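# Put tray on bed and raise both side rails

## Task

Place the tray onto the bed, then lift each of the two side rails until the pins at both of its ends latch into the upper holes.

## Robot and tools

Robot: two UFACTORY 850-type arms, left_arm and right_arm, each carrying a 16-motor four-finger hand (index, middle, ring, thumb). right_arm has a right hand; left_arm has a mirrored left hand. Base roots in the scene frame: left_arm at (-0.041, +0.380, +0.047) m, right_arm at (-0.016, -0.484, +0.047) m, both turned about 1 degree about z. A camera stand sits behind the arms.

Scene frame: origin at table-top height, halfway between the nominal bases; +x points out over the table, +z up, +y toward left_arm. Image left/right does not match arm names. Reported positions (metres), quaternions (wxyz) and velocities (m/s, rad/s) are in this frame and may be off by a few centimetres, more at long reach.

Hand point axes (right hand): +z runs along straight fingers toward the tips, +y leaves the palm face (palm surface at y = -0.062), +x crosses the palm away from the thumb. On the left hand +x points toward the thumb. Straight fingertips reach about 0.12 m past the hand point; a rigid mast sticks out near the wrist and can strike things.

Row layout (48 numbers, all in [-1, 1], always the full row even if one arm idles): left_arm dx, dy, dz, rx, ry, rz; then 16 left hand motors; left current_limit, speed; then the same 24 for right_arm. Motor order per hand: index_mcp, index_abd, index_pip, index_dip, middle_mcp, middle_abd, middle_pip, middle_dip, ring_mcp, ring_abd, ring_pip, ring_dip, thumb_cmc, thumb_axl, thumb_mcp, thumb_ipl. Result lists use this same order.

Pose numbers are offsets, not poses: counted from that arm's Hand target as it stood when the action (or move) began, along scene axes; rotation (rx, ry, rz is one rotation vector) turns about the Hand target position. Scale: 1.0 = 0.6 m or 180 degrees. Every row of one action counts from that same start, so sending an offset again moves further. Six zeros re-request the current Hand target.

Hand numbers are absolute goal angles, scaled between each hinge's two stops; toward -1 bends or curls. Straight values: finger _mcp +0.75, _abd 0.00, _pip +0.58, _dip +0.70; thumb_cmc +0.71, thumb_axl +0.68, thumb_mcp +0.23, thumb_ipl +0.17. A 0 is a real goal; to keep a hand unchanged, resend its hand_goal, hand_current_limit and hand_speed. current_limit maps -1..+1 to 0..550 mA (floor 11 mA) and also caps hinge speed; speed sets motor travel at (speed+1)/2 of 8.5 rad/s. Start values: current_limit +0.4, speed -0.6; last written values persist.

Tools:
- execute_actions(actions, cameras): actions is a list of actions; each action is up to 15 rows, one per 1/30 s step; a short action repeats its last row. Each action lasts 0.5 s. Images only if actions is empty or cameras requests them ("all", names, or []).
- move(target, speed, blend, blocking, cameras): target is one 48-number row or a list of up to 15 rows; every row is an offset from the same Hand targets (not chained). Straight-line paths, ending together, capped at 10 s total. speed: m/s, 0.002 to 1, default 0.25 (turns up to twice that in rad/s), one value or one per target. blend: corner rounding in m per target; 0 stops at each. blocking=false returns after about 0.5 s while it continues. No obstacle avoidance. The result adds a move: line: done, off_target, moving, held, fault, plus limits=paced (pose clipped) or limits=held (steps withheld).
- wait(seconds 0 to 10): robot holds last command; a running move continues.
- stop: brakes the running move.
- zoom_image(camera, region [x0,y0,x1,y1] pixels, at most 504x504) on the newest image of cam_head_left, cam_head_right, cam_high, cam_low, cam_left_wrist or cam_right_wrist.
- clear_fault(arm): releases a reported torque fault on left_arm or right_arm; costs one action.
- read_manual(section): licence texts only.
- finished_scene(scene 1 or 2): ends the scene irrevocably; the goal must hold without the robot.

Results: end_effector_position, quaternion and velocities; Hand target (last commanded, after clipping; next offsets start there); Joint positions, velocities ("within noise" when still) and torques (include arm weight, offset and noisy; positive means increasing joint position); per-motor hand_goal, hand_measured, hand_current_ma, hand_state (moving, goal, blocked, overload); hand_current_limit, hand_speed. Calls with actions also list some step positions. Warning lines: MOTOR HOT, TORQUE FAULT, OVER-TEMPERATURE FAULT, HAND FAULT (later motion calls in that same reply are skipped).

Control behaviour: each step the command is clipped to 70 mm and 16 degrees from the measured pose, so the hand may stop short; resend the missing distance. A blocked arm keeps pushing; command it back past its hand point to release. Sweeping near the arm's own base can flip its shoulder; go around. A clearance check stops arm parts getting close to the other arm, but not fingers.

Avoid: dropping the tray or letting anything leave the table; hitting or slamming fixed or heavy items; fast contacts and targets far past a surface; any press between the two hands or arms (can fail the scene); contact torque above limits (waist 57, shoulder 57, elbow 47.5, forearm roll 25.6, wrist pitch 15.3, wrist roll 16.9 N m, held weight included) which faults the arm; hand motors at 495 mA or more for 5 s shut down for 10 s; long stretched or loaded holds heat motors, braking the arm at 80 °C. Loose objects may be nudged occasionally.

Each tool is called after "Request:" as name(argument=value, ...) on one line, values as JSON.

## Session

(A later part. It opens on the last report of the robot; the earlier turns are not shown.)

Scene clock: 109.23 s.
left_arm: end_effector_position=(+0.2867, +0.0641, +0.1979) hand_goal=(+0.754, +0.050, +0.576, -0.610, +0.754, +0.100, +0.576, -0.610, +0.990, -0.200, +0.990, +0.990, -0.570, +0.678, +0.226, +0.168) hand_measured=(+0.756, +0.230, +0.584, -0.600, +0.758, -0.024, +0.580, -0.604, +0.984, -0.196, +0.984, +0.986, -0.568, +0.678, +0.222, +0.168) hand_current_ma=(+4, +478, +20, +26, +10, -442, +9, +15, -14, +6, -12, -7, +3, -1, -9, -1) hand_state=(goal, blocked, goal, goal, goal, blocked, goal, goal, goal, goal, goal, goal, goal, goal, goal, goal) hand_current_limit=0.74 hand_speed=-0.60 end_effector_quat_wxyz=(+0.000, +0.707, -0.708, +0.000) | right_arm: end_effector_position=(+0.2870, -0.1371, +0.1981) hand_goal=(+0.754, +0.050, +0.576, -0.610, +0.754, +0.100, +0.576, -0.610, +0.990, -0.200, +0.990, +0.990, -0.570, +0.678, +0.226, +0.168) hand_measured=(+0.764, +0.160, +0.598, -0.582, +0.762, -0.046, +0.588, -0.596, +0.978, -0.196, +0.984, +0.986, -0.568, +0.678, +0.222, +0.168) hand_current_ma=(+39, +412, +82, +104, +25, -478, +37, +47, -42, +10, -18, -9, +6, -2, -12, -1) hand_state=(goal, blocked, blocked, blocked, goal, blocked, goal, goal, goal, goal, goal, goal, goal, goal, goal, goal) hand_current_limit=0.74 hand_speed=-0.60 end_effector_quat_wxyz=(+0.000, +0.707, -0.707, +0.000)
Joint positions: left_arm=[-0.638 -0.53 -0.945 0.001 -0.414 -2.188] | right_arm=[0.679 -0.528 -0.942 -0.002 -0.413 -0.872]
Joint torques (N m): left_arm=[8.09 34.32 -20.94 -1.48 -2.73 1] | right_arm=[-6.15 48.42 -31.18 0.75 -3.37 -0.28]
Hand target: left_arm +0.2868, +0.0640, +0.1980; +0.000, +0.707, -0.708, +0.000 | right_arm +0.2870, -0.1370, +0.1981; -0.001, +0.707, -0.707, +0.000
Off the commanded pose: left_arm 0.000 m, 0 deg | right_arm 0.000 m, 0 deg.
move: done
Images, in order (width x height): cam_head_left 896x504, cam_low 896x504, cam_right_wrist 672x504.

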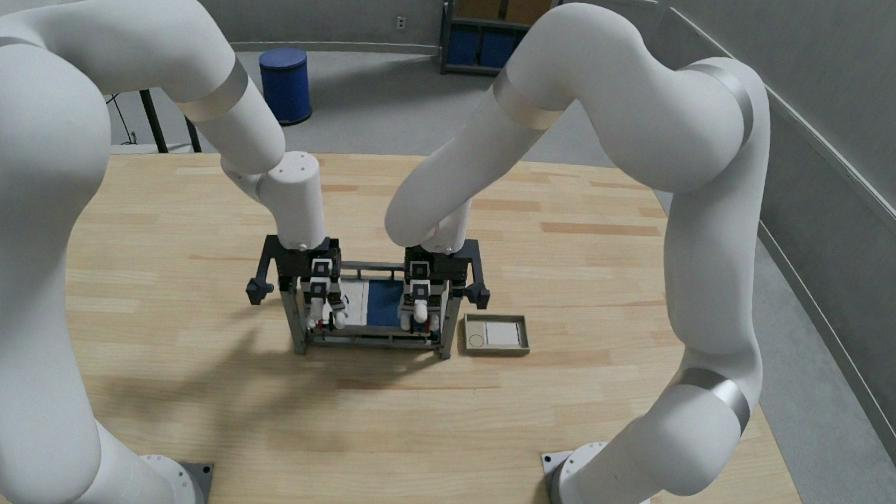

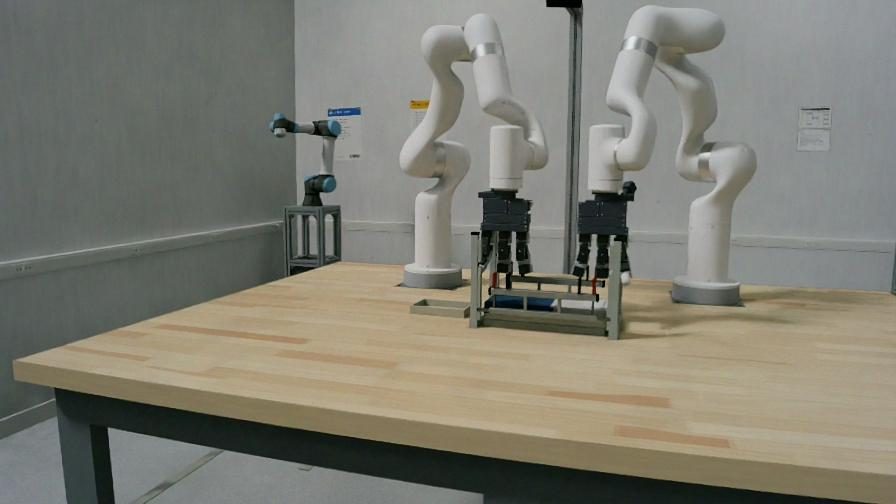

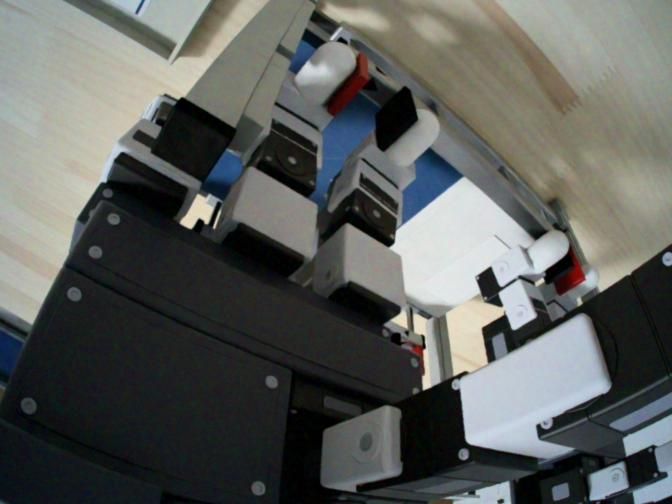

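Request:
move(target=[[0,0,0,0,0,0,0.754,0.22,0.576,-0.61,0.754,-0.22,0.576,-0.61,0.99,-0.2,0.99,0.99,-0.57,0.678,0.226,0.168,0.4,-0.6,0,0,0,0,0,0,0.754,0.22,0.576,-0.61,0.754,-0.22,0.576,-0.61,0.99,-0.2,0.99,0.99,-0.57,0.678,0.226,0.168,0.4,-0.6],[0,0,-0.025,0,0,0,0.754,0.22,0.576,-0.61,0.754,-0.22,0.576,-0.61,0.99,-0.2,0.99,0.99,-0.57,0.678,0.226,0.168,0.4,-0.6,0,0,-0.025,0,0,0,0.754,0.22,0.576,-0.61,0.754,-0.22,0.576,-0.61,0.99,-0.2,0.99,0.99,-0.57,0.678,0.226,0.168,0.4,-0.6]], speed=0.05, cameras=["cam_right_wrist"])

Scene clock: 120.33 s.
left_arm: end_effector_position=(+0.2868, +0.0640, +0.1830) hand_goal=(+0.754, +0.220, +0.576, -0.610, +0.754, -0.220, +0.576, -0.610, +0.990, -0.200, +0.990, +0.990, -0.570, +0.678, +0.226, +0.168) hand_measured=(+0.754, +0.246, +0.578, -0.606, +0.754, -0.252, +0.578, -0.608, +0.984, -0.196, +0.984, +0.986, -0.568, +0.678, +0.222, +0.168) hand_current_ma=(+1, +67, +6, +9, +2, -89, +6, +2, -14, +6, -12, -7, +3, -1, -9, -1) hand_state=(goal, blocked, goal, goal, goal, blocked, goal, goal, goal, goal, goal, goal, goal, goal, goal, goal) hand_current_limit=0.40 hand_speed=-0.60 end_effector_quat_wxyz=(+0.000, +0.707, -0.708, +0.000) | right_arm: end_effector_position=(+0.2870, -0.1370, +0.1831) hand_goal=(+0.754, +0.220, +0.576, -0.610, +0.754, -0.220, +0.576, -0.610, +0.990, -0.200, +0.990, +0.990, -0.570, +0.678, +0.226, +0.168) hand_measured=(+0.760, +0.216, +0.582, -0.608, +0.756, -0.214, +0.578, -0.606, +0.978, -0.196, +0.984, +0.986, -0.568, +0.678, +0.222, +0.168) hand_current_ma=(+18, -10, +16, +4, +5, +14, +8, +11, -42, +10, -18, -9, +6, -2, -12, -1) hand_state=(goal, goal, goal, goal, goal, goal, goal, goal, goal, goal, goal, goal, goal, goal, goal, goal) hand_current_limit=0.40 hand_speed=-0.60 end_effector_quat_wxyz=(-0.001, +0.707, -0.707, +0.000)
Joint positions: left_arm=[-0.638 -0.559 -0.945 0.001 -0.385 -2.188] | right_arm=[0.679 -0.557 -0.942 -0.002 -0.384 -0.873]
Joint torques (N m): left_arm=[2.03 18.19 -15.95 -0.38 2.73 0.06] | right_arm=[-1.73 22.58 -11.78 -0.99 2.99 0.25]
Hand target: left_arm +0.2868, +0.0640, +0.1830; +0.000, +0.707, -0.708, +0.000 | right_arm +0.2870, -0.1370, +0.1831; -0.001, +0.707, -0.707, +0.000
Off the commanded pose: left_arm 0.000 m, 0 deg | right_arm 0.000 m, 0 deg.
move: done
Images, in order (width x height): cam_right_wrist 672x504.

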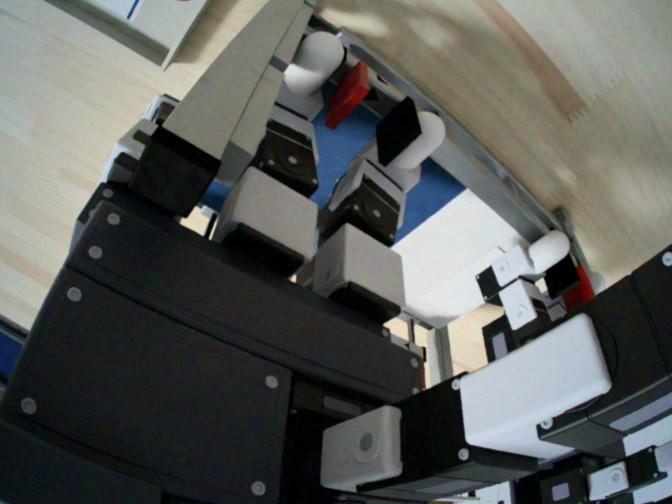

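Request:
move(target=[0,0,0,0,0,0,0.754,0.0,0.576,-0.61,0.754,0.3,0.576,-0.61,0.99,-0.2,0.99,0.99,-0.57,0.678,0.226,0.168,0.79,-0.6,0,0,0,0,0,0,0.754,0.0,0.576,-0.61,0.754,0.3,0.576,-0.61,0.99,-0.2,0.99,0.99,-0.57,0.678,0.226,0.168,0.79,-0.6], speed=0.05, cameras=["cam_right_wrist","cam_left_wrist","cam_head_left","cam_low"])

Request:
zoom_image(camera="cam_right_wrist", region=[250, 10, 470, 180])

Request:
zoom_image(camera="cam_left_wrist", region=[200, 0, 420, 170])

Request:
zoom_image(camera="cam_head_left", region=[400, 300, 470, 370])

Request:
zoom_image(camera="cam_head_left", region=[280, 300, 350, 370])

Scene clock: 121.70 s.
left_arm: end_effector_position=(+0.2868, +0.0640, +0.1829) hand_goal=(+0.754, +0.000, +0.576, -0.610, +0.754, +0.300, +0.576, -0.610, +0.990, -0.200, +0.990, +0.990, -0.570, +0.678, +0.226, +0.168) hand_measured=(+0.754, +0.230, +0.578, -0.606, +0.756, -0.004, +0.580, -0.604, +0.984, -0.196, +0.984, +0.986, -0.568, +0.678, +0.222, +0.168) hand_current_ma=(+0, +492, +6, +8, +2, -492, +8, +12, -14, +6, -12, -7, +3, -1, -9, -1) hand_state=(goal, blocked, goal, goal, goal, blocked, goal, goal, goal, goal, goal, goal, goal, goal, goal, goal) hand_current_limit=0.79 hand_speed=-0.60 end_effector_quat_wxyz=(+0.000, +0.707, -0.708, +0.000) | right_arm: end_effector_position=(+0.2871, -0.1370, +0.1831) hand_goal=(+0.754, +0.000, +0.576, -0.610, +0.754, +0.300, +0.576, -0.610, +0.990, -0.200, +0.990, +0.990, -0.570, +0.678, +0.226, +0.168) hand_measured=(+0.760, +0.160, +0.582, -0.606, +0.756, -0.056, +0.578, -0.610, +0.978, -0.196, +0.984, +0.986, -0.568, +0.678, +0.222, +0.168) hand_current_ma=(+17, +492, +16, +10, +5, -492, +6, +0, -42, +10, -18, -9, +6, -2, -12, -1) hand_state=(goal, blocked, goal, goal, goal, blocked, goal, goal, goal, goal, goal, goal, goal, goal, goal, goal) hand_current_limit=0.79 hand_speed=-0.60 end_effector_quat_wxyz=(-0.001, +0.707, -0.707, +0.000)
Joint positions: left_arm=[-0.638 -0.559 -0.945 0.001 -0.385 -2.188] | right_arm=[0.679 -0.557 -0.942 -0.002 -0.384 -0.872]
Joint torques (N m): left_arm=[-0.46 18.53 -15.9 3.79 0.52 -0.61] | right_arm=[-0.1 23.17 -21.58 -1.73 -1.27 0.63]
Hand target: left_arm +0.2868, +0.0640, +0.1830; +0.000, +0.707, -0.708, +0.000 | right_arm +0.2870, -0.1370, +0.1831; -0.001, +0.707, -0.707, +0.000
Off the commanded pose: left_arm 0.000 m, 0 deg | right_arm 0.000 m, 0 deg.
move: done
Images, in order (width x height): cam_head_left 896x504, cam_low 896x504, cam_left_wrist 672x504, cam_right_wrist 672x504.

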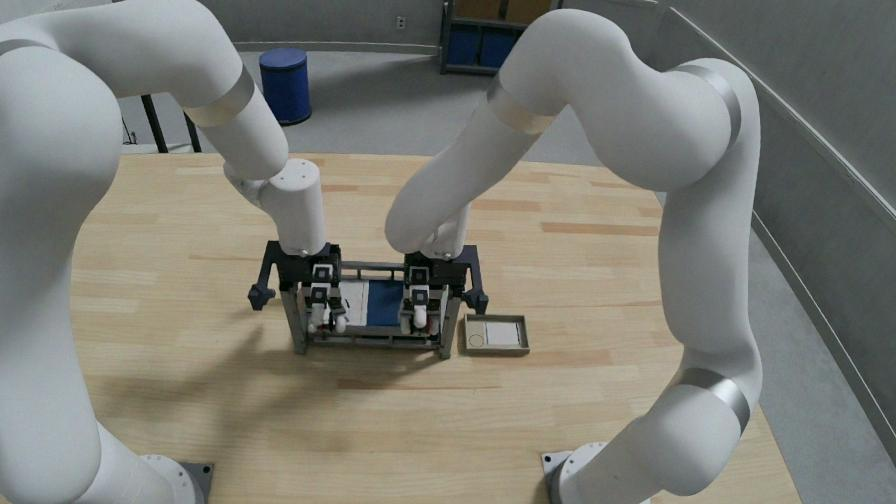

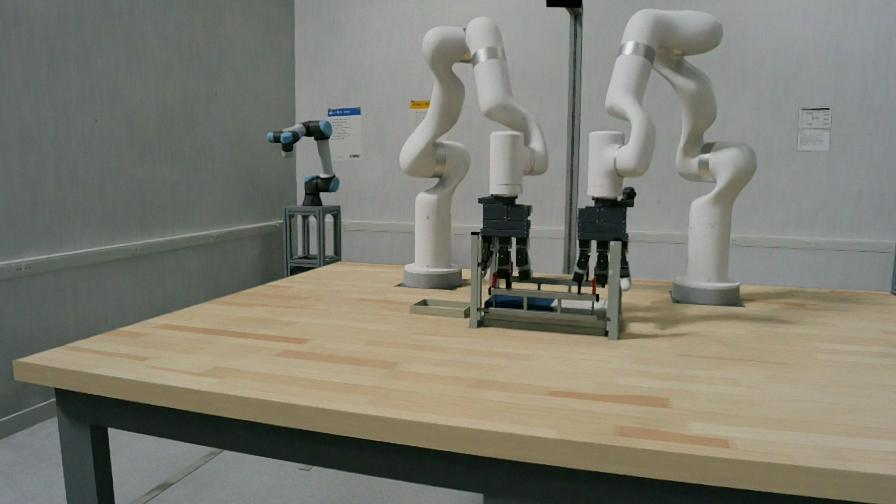

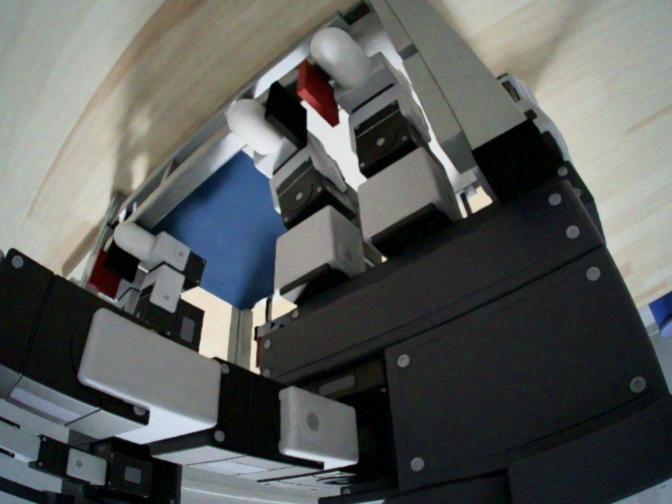

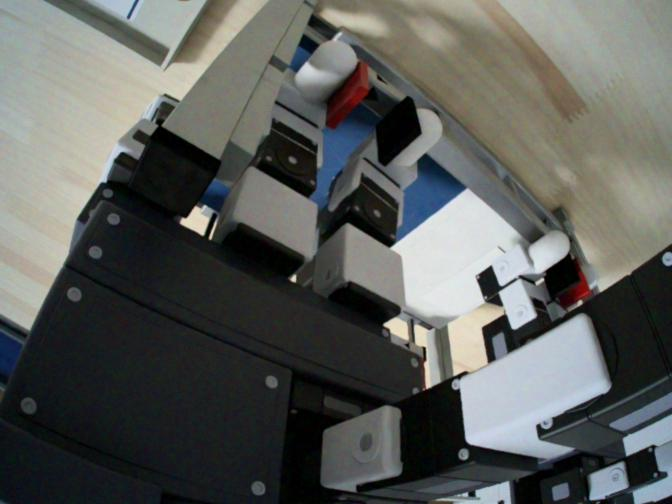

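Scaled by 2.291 from the camera's 672x504 image, which has a finer 960x720 frame.

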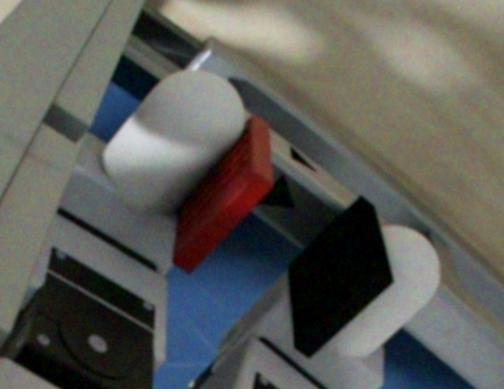

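Scaled by 2.291 from the camera's 672x504 image, which has a finer 960x720 frame.

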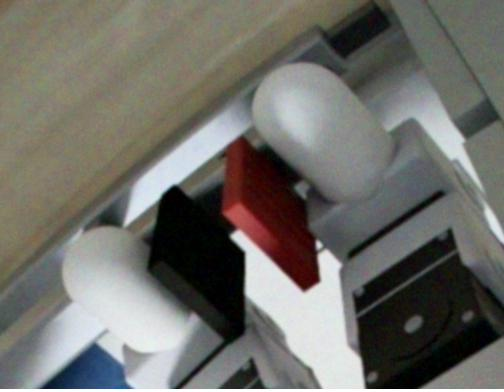

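Scaled by 7.200 from the camera's 896x504 image, which has a finer 1280x720 frame.

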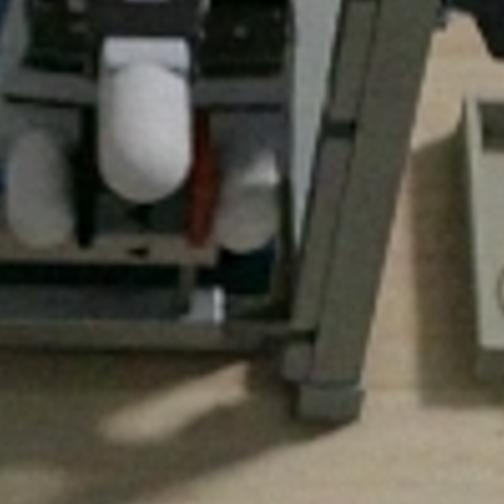

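Scaled by 7.200 from the camera's 896x504 image, which has a finer 1280x720 frame.

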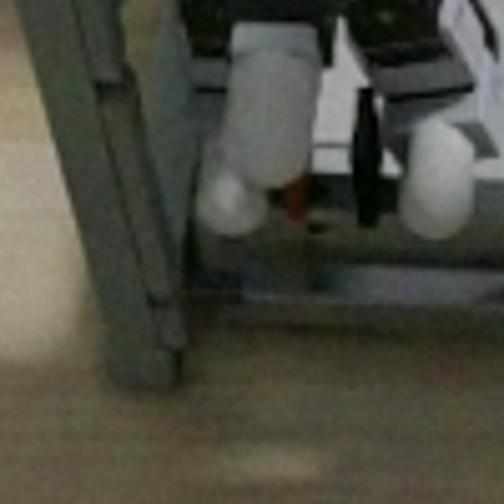

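Request:
zoom_image(camera="cam_low", region=[480, 240, 550, 310])

Request:
zoom_image(camera="cam_low", region=[565, 240, 635, 310])

Scaled by 7.200 from the camera's 896x504 image, which has a finer 1280x720 frame.

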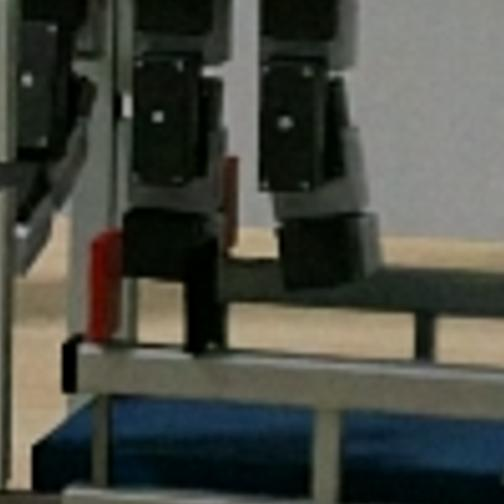

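Scaled by 7.200 from the camera's 896x504 image, which has a finer 1280x720 frame.

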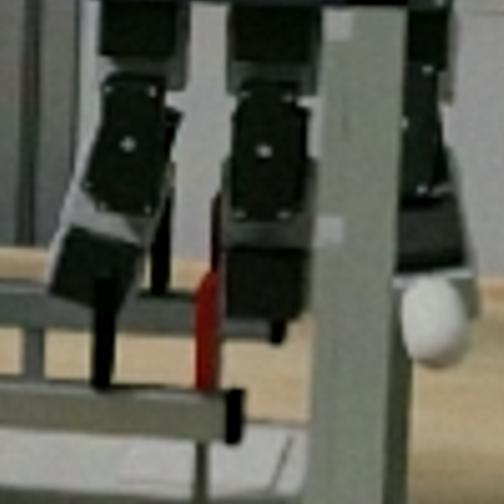

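Request:
move(target=[[0,0,0,0,0,0,0.754,0.0,0.576,-0.61,0.754,0.3,0.576,-0.61,0.99,-0.2,0.99,0.99,-0.57,0.678,0.226,0.168,0.7,-0.6,0,0,0,0,0,0,0.754,0.22,0.576,-0.61,0.754,-0.22,0.576,-0.61,0.99,-0.2,0.99,0.99,-0.57,0.678,0.226,0.168,0.4,-0.6],[0,0,0,0,0,0,0.754,0.0,0.576,-0.61,0.754,0.3,0.576,-0.61,0.99,-0.2,0.99,0.99,-0.57,0.678,0.226,0.168,0.7,-0.6,-0.011,0,0.005,0,0,0,0.754,0.22,0.576,-0.61,0.754,-0.22,0.576,-0.61,0.99,-0.2,0.99,0.99,-0.57,0.678,0.226,0.168,0.4,-0.6],[0,0,0,0,0,0,0.754,0.0,0.576,-0.61,0.754,0.3,0.576,-0.61,0.99,-0.2,0.99,0.99,-0.57,0.678,0.226,0.168,0.7,-0.6,-0.011,0,0.005,0,0,0,0.754,0.0,0.576,-0.61,0.754,0.3,0.576,-0.61,0.99,-0.2,0.99,0.99,-0.57,0.678,0.226,0.168,0.79,-0.6]], speed=0.05, cameras=["cam_right_wrist","cam_left_wrist","cam_head_left","cam_low"])

Request:
zoom_image(camera="cam_right_wrist", region=[250, 10, 470, 180])

Request:
zoom_image(camera="cam_low", region=[480, 240, 550, 310])

Request:
zoom_image(camera="cam_head_left", region=[400, 300, 470, 370])

Scene clock: 132.90 s.
left_arm: end_effector_position=(+0.2868, +0.0640, +0.1829) hand_goal=(+0.754, +0.000, +0.576, -0.610, +0.754, +0.300, +0.576, -0.610, +0.990, -0.200, +0.990, +0.990, -0.570, +0.678, +0.226, +0.168) hand_measured=(+0.754, +0.230, +0.578, -0.606, +0.756, -0.004, +0.580, -0.604, +0.984, -0.196, +0.984, +0.986, -0.568, +0.678, +0.222, +0.168) hand_current_ma=(+0, +467, +6, +8, +3, -467, +8, +12, -14, +6, -12, -7, +3, -1, -9, -1) hand_state=(goal, blocked, goal, goal, goal, blocked, goal, goal, goal, goal, goal, goal, goal, goal, goal, goal) hand_current_limit=0.70 hand_speed=-0.60 end_effector_quat_wxyz=(+0.000, +0.707, -0.708, +0.000) | right_arm: end_effector_position=(+0.2804, -0.1370, +0.1861) hand_goal=(+0.754, +0.000, +0.576, -0.610, +0.754, +0.300, +0.576, -0.610, +0.990, -0.200, +0.990, +0.990, -0.570, +0.678, +0.226, +0.168) hand_measured=(+0.808, +0.164, +0.600, -0.610, +0.758, -0.046, +0.580, -0.606, +0.978, -0.196, +0.984, +0.986, -0.568, +0.678, +0.222, +0.168) hand_current_ma=(+233, +492, +85, -2, +10, -492, +10, +10, -42, +10, -18, -9, +6, -2, -12, -1) hand_state=(blocked, blocked, blocked, goal, goal, blocked, goal, goal, goal, goal, goal, goal, goal, goal, goal, goal) hand_current_limit=0.79 hand_speed=-0.60 end_effector_quat_wxyz=(-0.001, +0.707, -0.707, +0.000)
Joint positions: left_arm=[-0.638 -0.559 -0.945 0.001 -0.385 -2.188] | right_arm=[0.688 -0.542 -0.927 -0.002 -0.384 -0.864]
Joint torques (N m): left_arm=[-6.86 27.37 -15.66 3.69 -2.25 -0.59] | right_arm=[12 43.46 -8.7 -1.3 1.24 0.84]
Hand target: left_arm +0.2868, +0.0640, +0.1830; +0.000, +0.707, -0.708, +0.000 | right_arm +0.2804, -0.1370, +0.1861; -0.001, +0.707, -0.707, +0.000
Off the commanded pose: left_arm 0.000 m, 0 deg | right_arm 0.000 m, 0 deg.
move: done
Images, in order (width x height): cam_head_left 896x504, cam_low 896x504, cam_left_wrist 672x504, cam_right_wrist 672x504.

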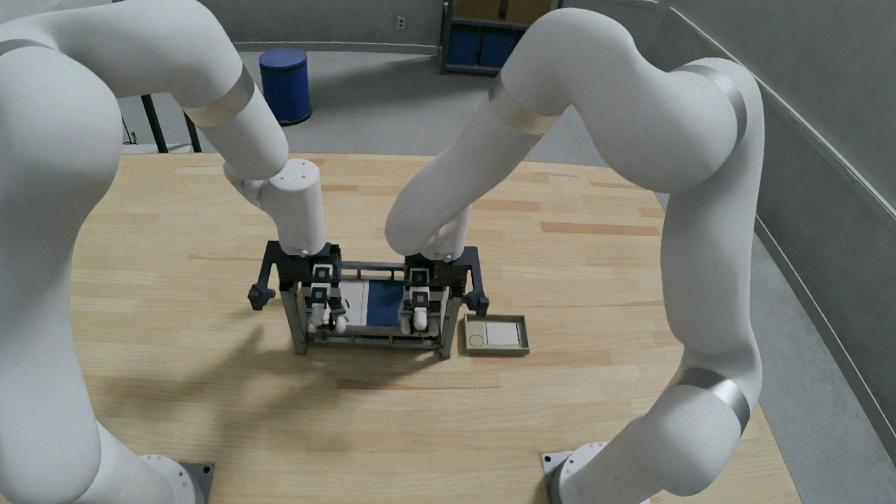

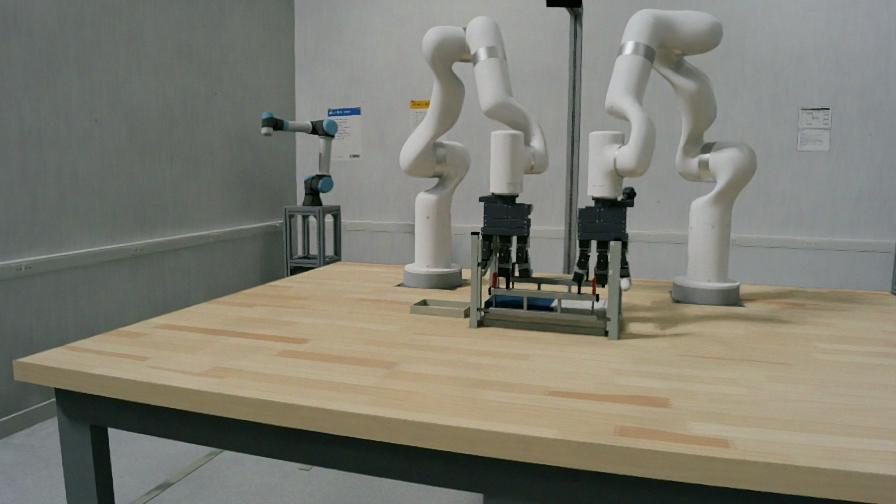

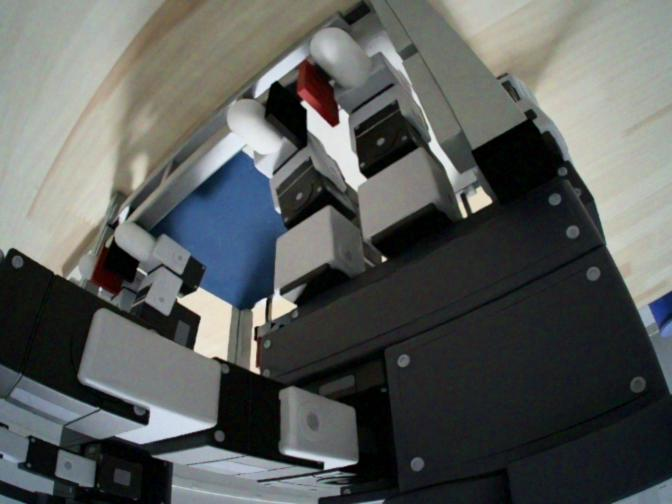

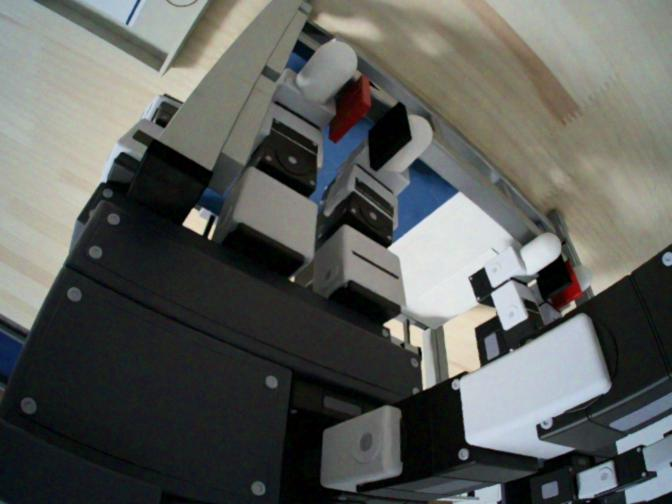

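Scaled by 2.291 from the camera's 672x504 image, which has a finer 960x720 frame.

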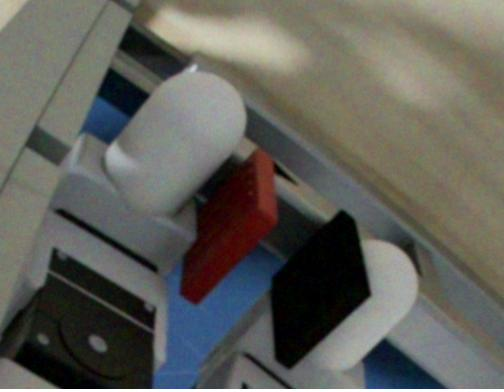

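Scaled by 7.200 from the camera's 896x504 image, which has a finer 1280x720 frame.

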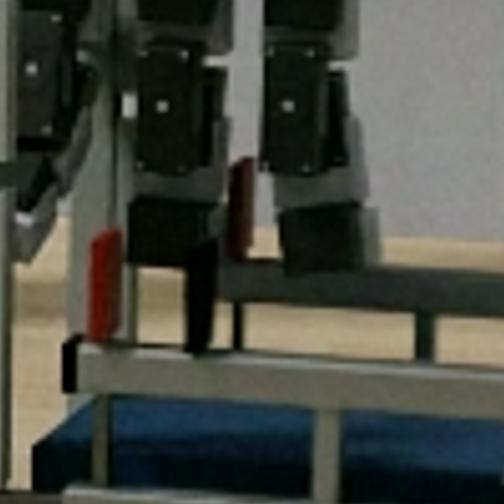

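Scaled by 7.200 from the camera's 896x504 image, which has a finer 1280x720 frame.

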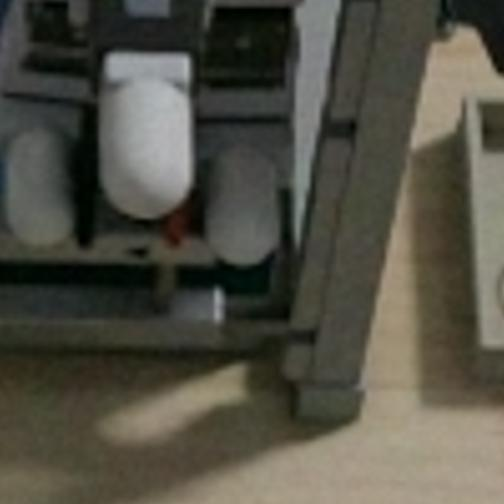

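Request:
zoom_image(camera="cam_left_wrist", region=[300, 0, 420, 90])

Request:
zoom_image(camera="cam_right_wrist", region=[260, 0, 380, 90])

Request:
zoom_image(camera="cam_low", region=[590, 270, 640, 340])

Request:
zoom_image(camera="cam_low", region=[465, 270, 515, 340])

Scaled by 4.200 from the camera's 672x504 image, which has a finer 960x720 frame.

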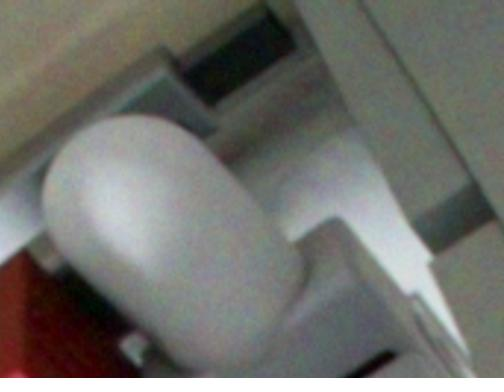

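Scaled by 4.200 from the camera's 672x504 image, which has a finer 960x720 frame.

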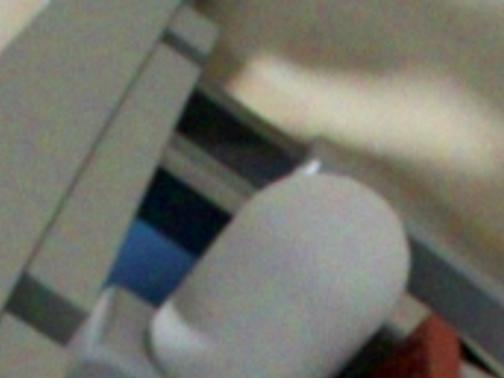

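Scaled by 7.200 from the camera's 896x504 image, which has a finer 1280x720 frame.

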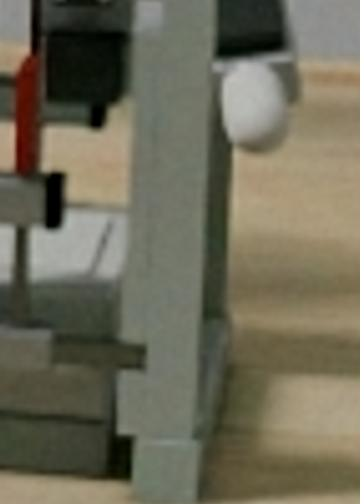

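Scaled by 7.200 from the camera's 896x504 image, which has a finer 1280x720 frame.

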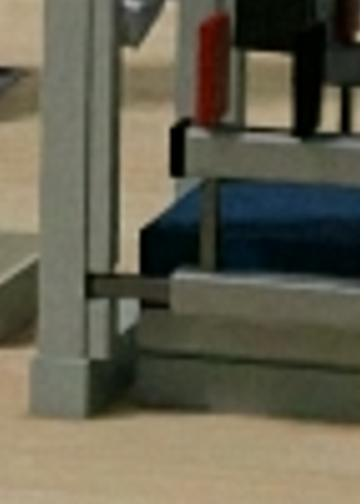

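Request:
move(target=[[0,0,0,0,0,0,0.754,0.22,0.576,-0.61,0.754,-0.22,0.576,-0.61,0.99,-0.2,0.99,0.99,-0.57,0.678,0.226,0.168,0.4,-0.6,0,0,0,0,0,0,0.754,0.22,0.576,-0.61,0.754,-0.22,0.576,-0.61,0.99,-0.2,0.99,0.99,-0.57,0.678,0.226,0.168,0.4,-0.6],[0.022,0,0.005,0,0,0,0.754,0.22,0.576,-0.61,0.754,-0.22,0.576,-0.61,0.99,-0.2,0.99,0.99,-0.57,0.678,0.226,0.168,0.4,-0.6,0.021,0,0,0,0,0,0.754,0.22,0.576,-0.61,0.754,-0.22,0.576,-0.61,0.99,-0.2,0.99,0.99,-0.57,0.678,0.226,0.168,0.4,-0.6]], speed=0.05, cameras=["cam_right_wrist","cam_left_wrist","cam_head_left","cam_low"])

Request:
zoom_image(camera="cam_right_wrist", region=[250, 10, 470, 180])

Request:
zoom_image(camera="cam_left_wrist", region=[200, 0, 420, 170])

Request:
zoom_image(camera="cam_head_left", region=[290, 270, 460, 360])

Scene clock: 140.97 s.
left_arm: end_effector_position=(+0.3000, +0.0641, +0.1859) hand_goal=(+0.754, +0.220, +0.576, -0.610, +0.754, -0.220, +0.576, -0.610, +0.990, -0.200, +0.990, +0.990, -0.570, +0.678, +0.226, +0.168) hand_measured=(+0.752, +0.222, +0.578, -0.606, +0.750, -0.222, +0.578, -0.606, +0.984, -0.196, +0.984, +0.986, -0.568, +0.678, +0.222, +0.168) hand_current_ma=(-4, +4, +5, +7, -10, -4, +4, +8, -14, +6, -12, -7, +3, -1, -9, -1) hand_state=(goal, goal, goal, goal, goal, goal, goal, goal, goal, goal, goal, goal, goal, goal, goal, goal) hand_current_limit=0.40 hand_speed=-0.60 end_effector_quat_wxyz=(+0.000, +0.707, -0.708, +0.000) | right_arm: end_effector_position=(+0.2930, -0.1370, +0.1861) hand_goal=(+0.754, +0.220, +0.576, -0.610, +0.754, -0.220, +0.576, -0.610, +0.990, -0.200, +0.990, +0.990, -0.570, +0.678, +0.226, +0.168) hand_measured=(+0.756, +0.216, +0.580, -0.612, +0.756, -0.218, +0.578, -0.608, +0.978, -0.196, +0.984, +0.986, -0.568, +0.678, +0.222, +0.168) hand_current_ma=(+5, -12, +9, -7, +5, +4, +7, +3, -42, +9, -18, -9, +6, -2, -12, -1) hand_state=(goal, goal, goal, goal, goal, goal, goal, goal, goal, goal, goal, goal, goal, goal, goal, goal) hand_current_limit=0.40 hand_speed=-0.60 end_effector_quat_wxyz=(-0.001, +0.707, -0.707, +0.000)
Joint positions: left_arm=[-0.623 -0.573 -0.977 0.001 -0.404 -2.174] | right_arm=[0.672 -0.56 -0.956 -0.002 -0.395 -0.88]
Joint torques (N m): left_arm=[9.09 18.7 -29.73 0.04 -2.46 1.05] | right_arm=[-12.08 22.53 -34.03 0.86 -3.21 -1.04]
Hand target: left_arm +0.3000, +0.0640, +0.1860; +0.000, +0.707, -0.708, +0.000 | right_arm +0.2930, -0.1370, +0.1861; -0.001, +0.707, -0.707, +0.000
Off the commanded pose: left_arm 0.000 m, 0 deg | right_arm 0.000 m, 0 deg.
move: done
Images, in order (width x height): cam_head_left 896x504, cam_low 896x504, cam_left_wrist 672x504, cam_right_wrist 672x504.

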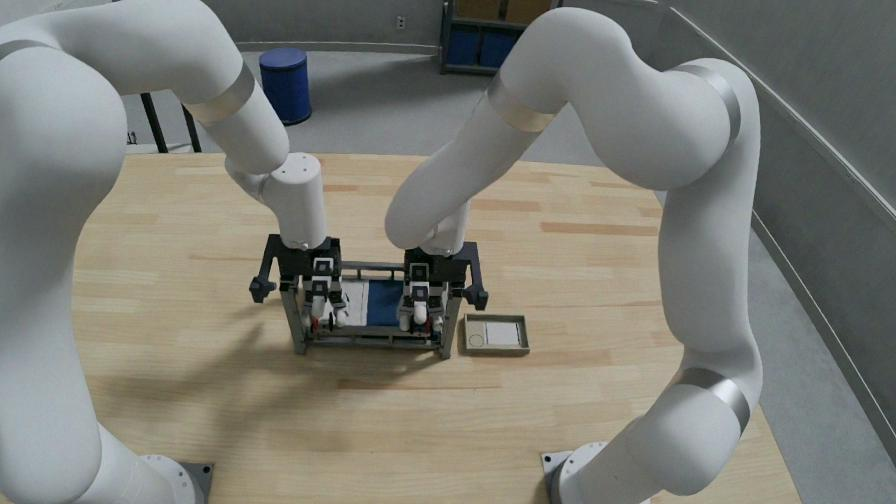

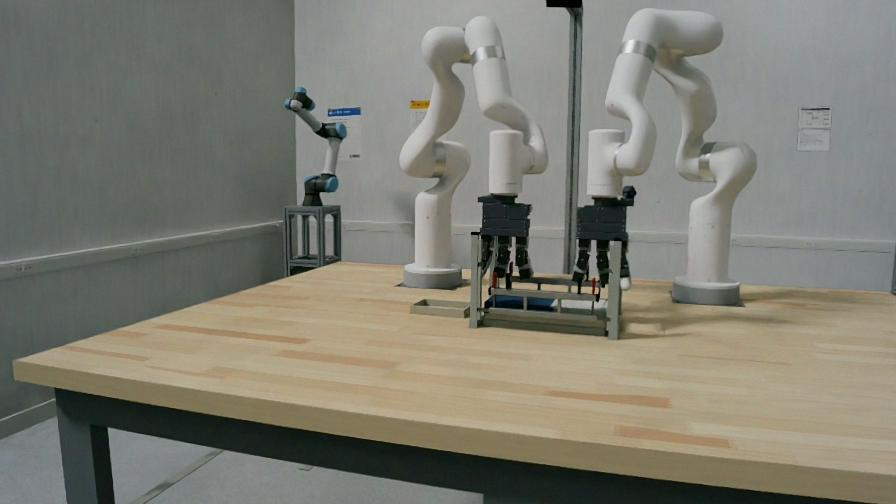

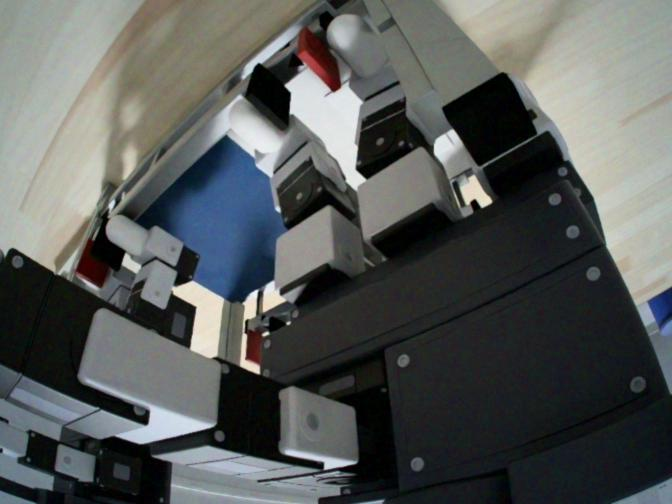

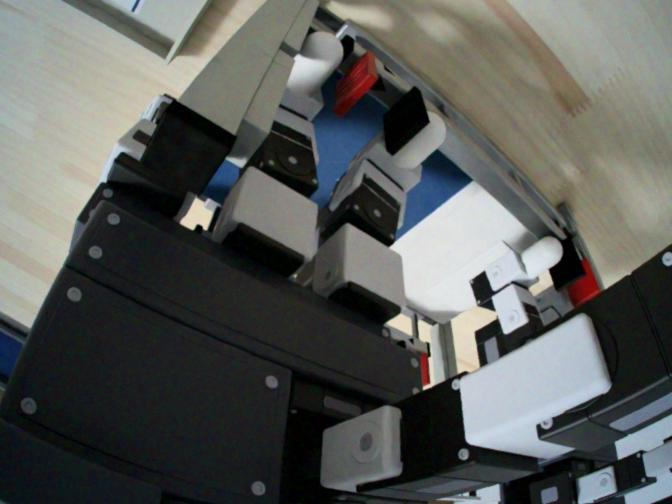

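Scaled by 2.291 from the camera's 672x504 image, which has a finer 960x720 frame.

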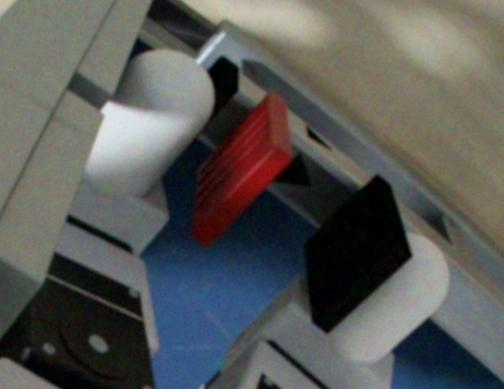

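Scaled by 2.291 from the camera's 672x504 image, which has a finer 960x720 frame.

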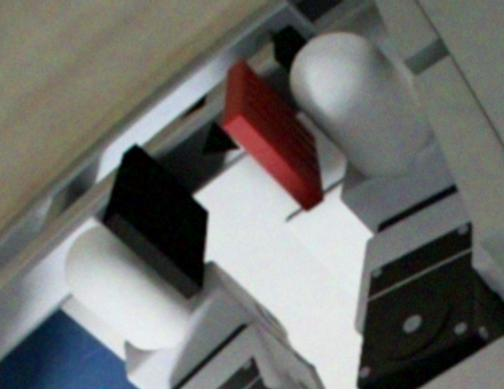

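Scaled by 2.965 from the camera's 896x504 image, which has a finer 1280x720 frame.

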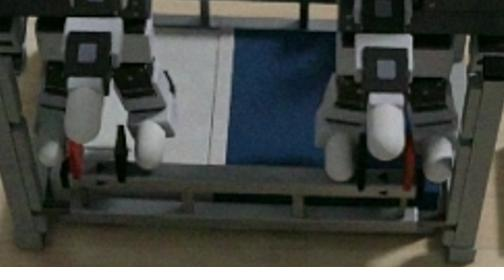

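Request:
move(target=[0,0,0,0,0,0,0.754,0.0,0.576,-0.61,0.754,0.5,0.576,-0.61,0.99,-0.2,0.99,0.99,-0.57,0.678,0.226,0.168,0.77,-0.6,0,0,0,0,0,0,0.754,0.0,0.576,-0.61,0.754,0.5,0.576,-0.61,0.99,-0.2,0.99,0.99,-0.57,0.678,0.226,0.168,0.77,-0.6], speed=0.05, cameras=["cam_right_wrist","cam_left_wrist","cam_head_left","cam_low"])

Request:
zoom_image(camera="cam_right_wrist", region=[250, 10, 470, 180])

Request:
zoom_image(camera="cam_left_wrist", region=[200, 0, 420, 170])

Request:
zoom_image(camera="cam_head_left", region=[290, 270, 460, 360])

Scene clock: 142.67 s.
left_arm: end_effector_position=(+0.3000, +0.0641, +0.1859) hand_goal=(+0.754, +0.000, +0.576, -0.610, +0.754, +0.500, +0.576, -0.610, +0.990, -0.200, +0.990, +0.990, -0.570, +0.678, +0.226, +0.168) hand_measured=(+0.752, +0.098, +0.578, -0.606, +0.750, +0.014, +0.580, -0.596, +0.984, -0.196, +0.984, +0.986, -0.568, +0.678, +0.222, +0.168) hand_current_ma=(-4, +338, +6, +9, -10, -487, +10, +43, -14, +6, -12, -7, +3, -1, -9, -1) hand_state=(goal, blocked, goal, goal, goal, blocked, goal, goal, goal, goal, goal, goal, goal, goal, goal, goal) hand_current_limit=0.77 hand_speed=-0.60 end_effector_quat_wxyz=(+0.000, +0.707, -0.708, +0.000) | right_arm: end_effector_position=(+0.2931, -0.1370, +0.1861) hand_goal=(+0.754, +0.000, +0.576, -0.610, +0.754, +0.500, +0.576, -0.610, +0.990, -0.200, +0.990, +0.990, -0.570, +0.678, +0.226, +0.168) hand_measured=(+0.754, +0.156, +0.580, -0.608, +0.756, -0.004, +0.580, -0.604, +0.978, -0.196, +0.984, +0.986, -0.568, +0.678, +0.222, +0.168) hand_current_ma=(+2, +487, +9, +4, +5, -487, +11, +20, -42, +9, -18, -9, +6, -2, -12, -1) hand_state=(goal, blocked, goal, goal, goal, blocked, goal, goal, goal, goal, goal, goal, goal, goal, goal, goal) hand_current_limit=0.77 hand_speed=-0.60 end_effector_quat_wxyz=(-0.001, +0.707, -0.707, +0.000)
Joint positions: left_arm=[-0.623 -0.573 -0.977 0.001 -0.404 -2.174] | right_arm=[0.671 -0.56 -0.956 -0.002 -0.395 -0.88]
Joint torques (N m): left_arm=[6.01 20.37 -29.46 -3.87 -0.6 0.84] | right_arm=[-12.82 24.21 -22.97 0.28 -3.14 -1.23]
Hand target: left_arm +0.3000, +0.0640, +0.1860; +0.000, +0.707, -0.708, +0.000 | right_arm +0.2930, -0.1370, +0.1861; -0.001, +0.707, -0.707, +0.000
Off the commanded pose: left_arm 0.000 m, 0 deg | right_arm 0.000 m, 0 deg.
move: done
Images, in order (width x height): cam_head_left 896x504, cam_low 896x504, cam_left_wrist 672x504, cam_right_wrist 672x504.

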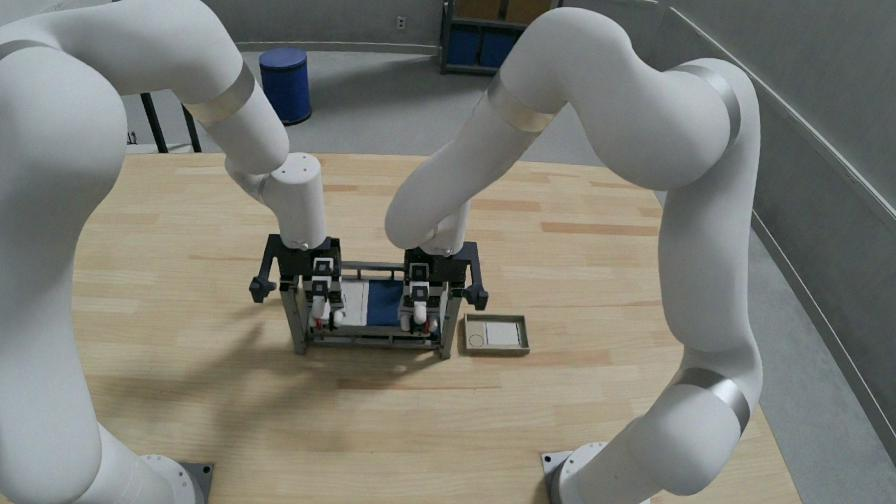

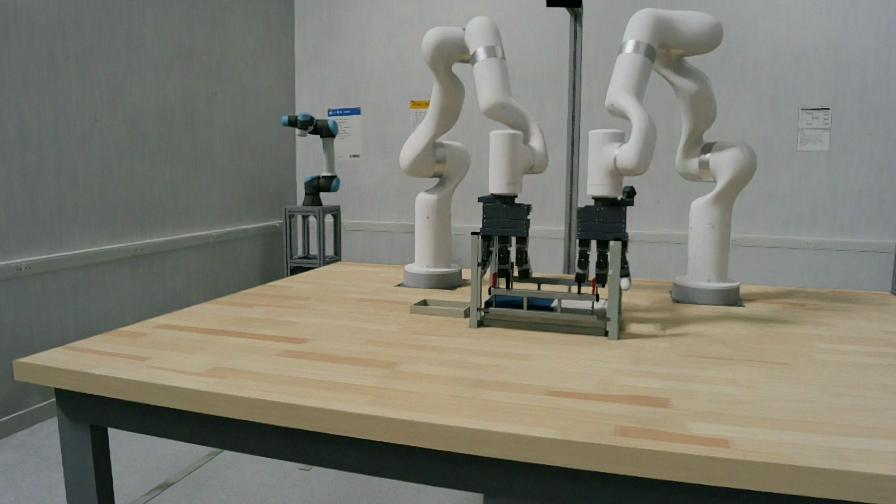

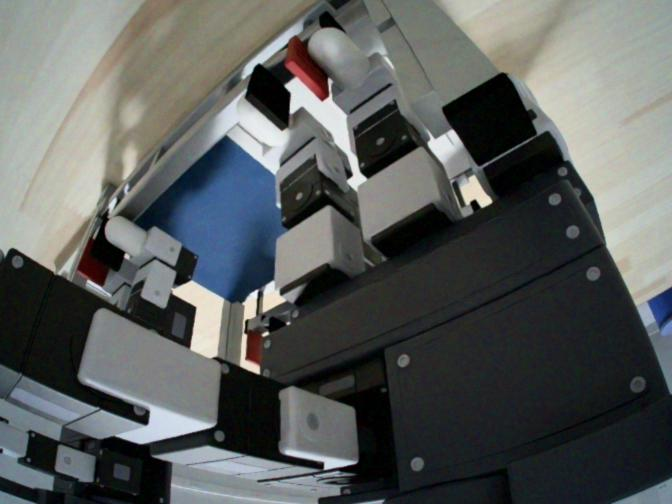

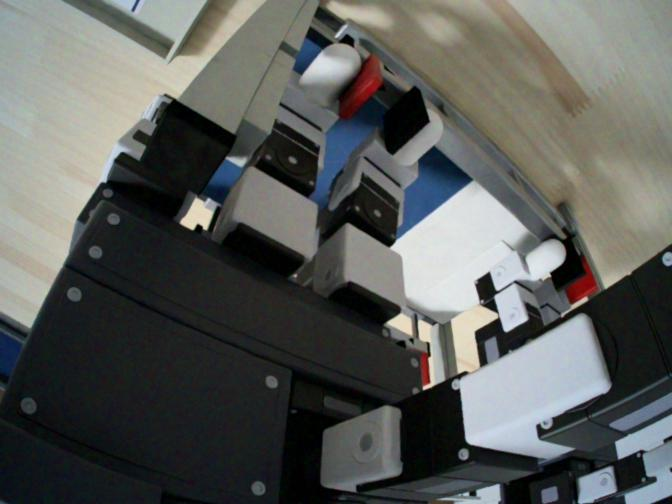

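Scaled by 2.291 from the camera's 672x504 image, which has a finer 960x720 frame.

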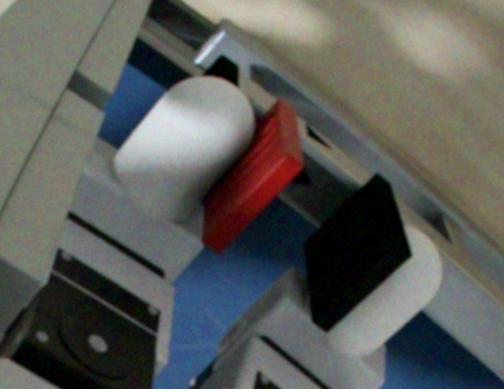

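Scaled by 2.291 from the camera's 672x504 image, which has a finer 960x720 frame.

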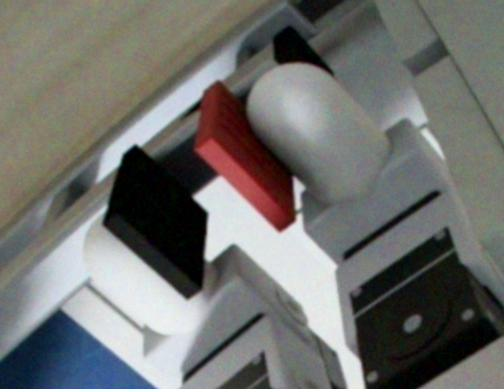

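Scaled by 2.965 from the camera's 896x504 image, which has a finer 1280x720 frame.

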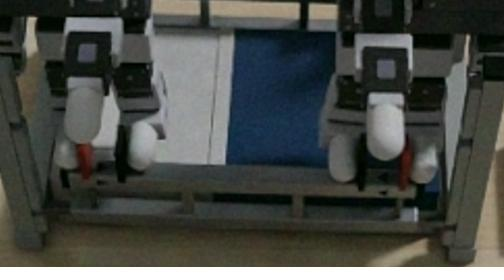

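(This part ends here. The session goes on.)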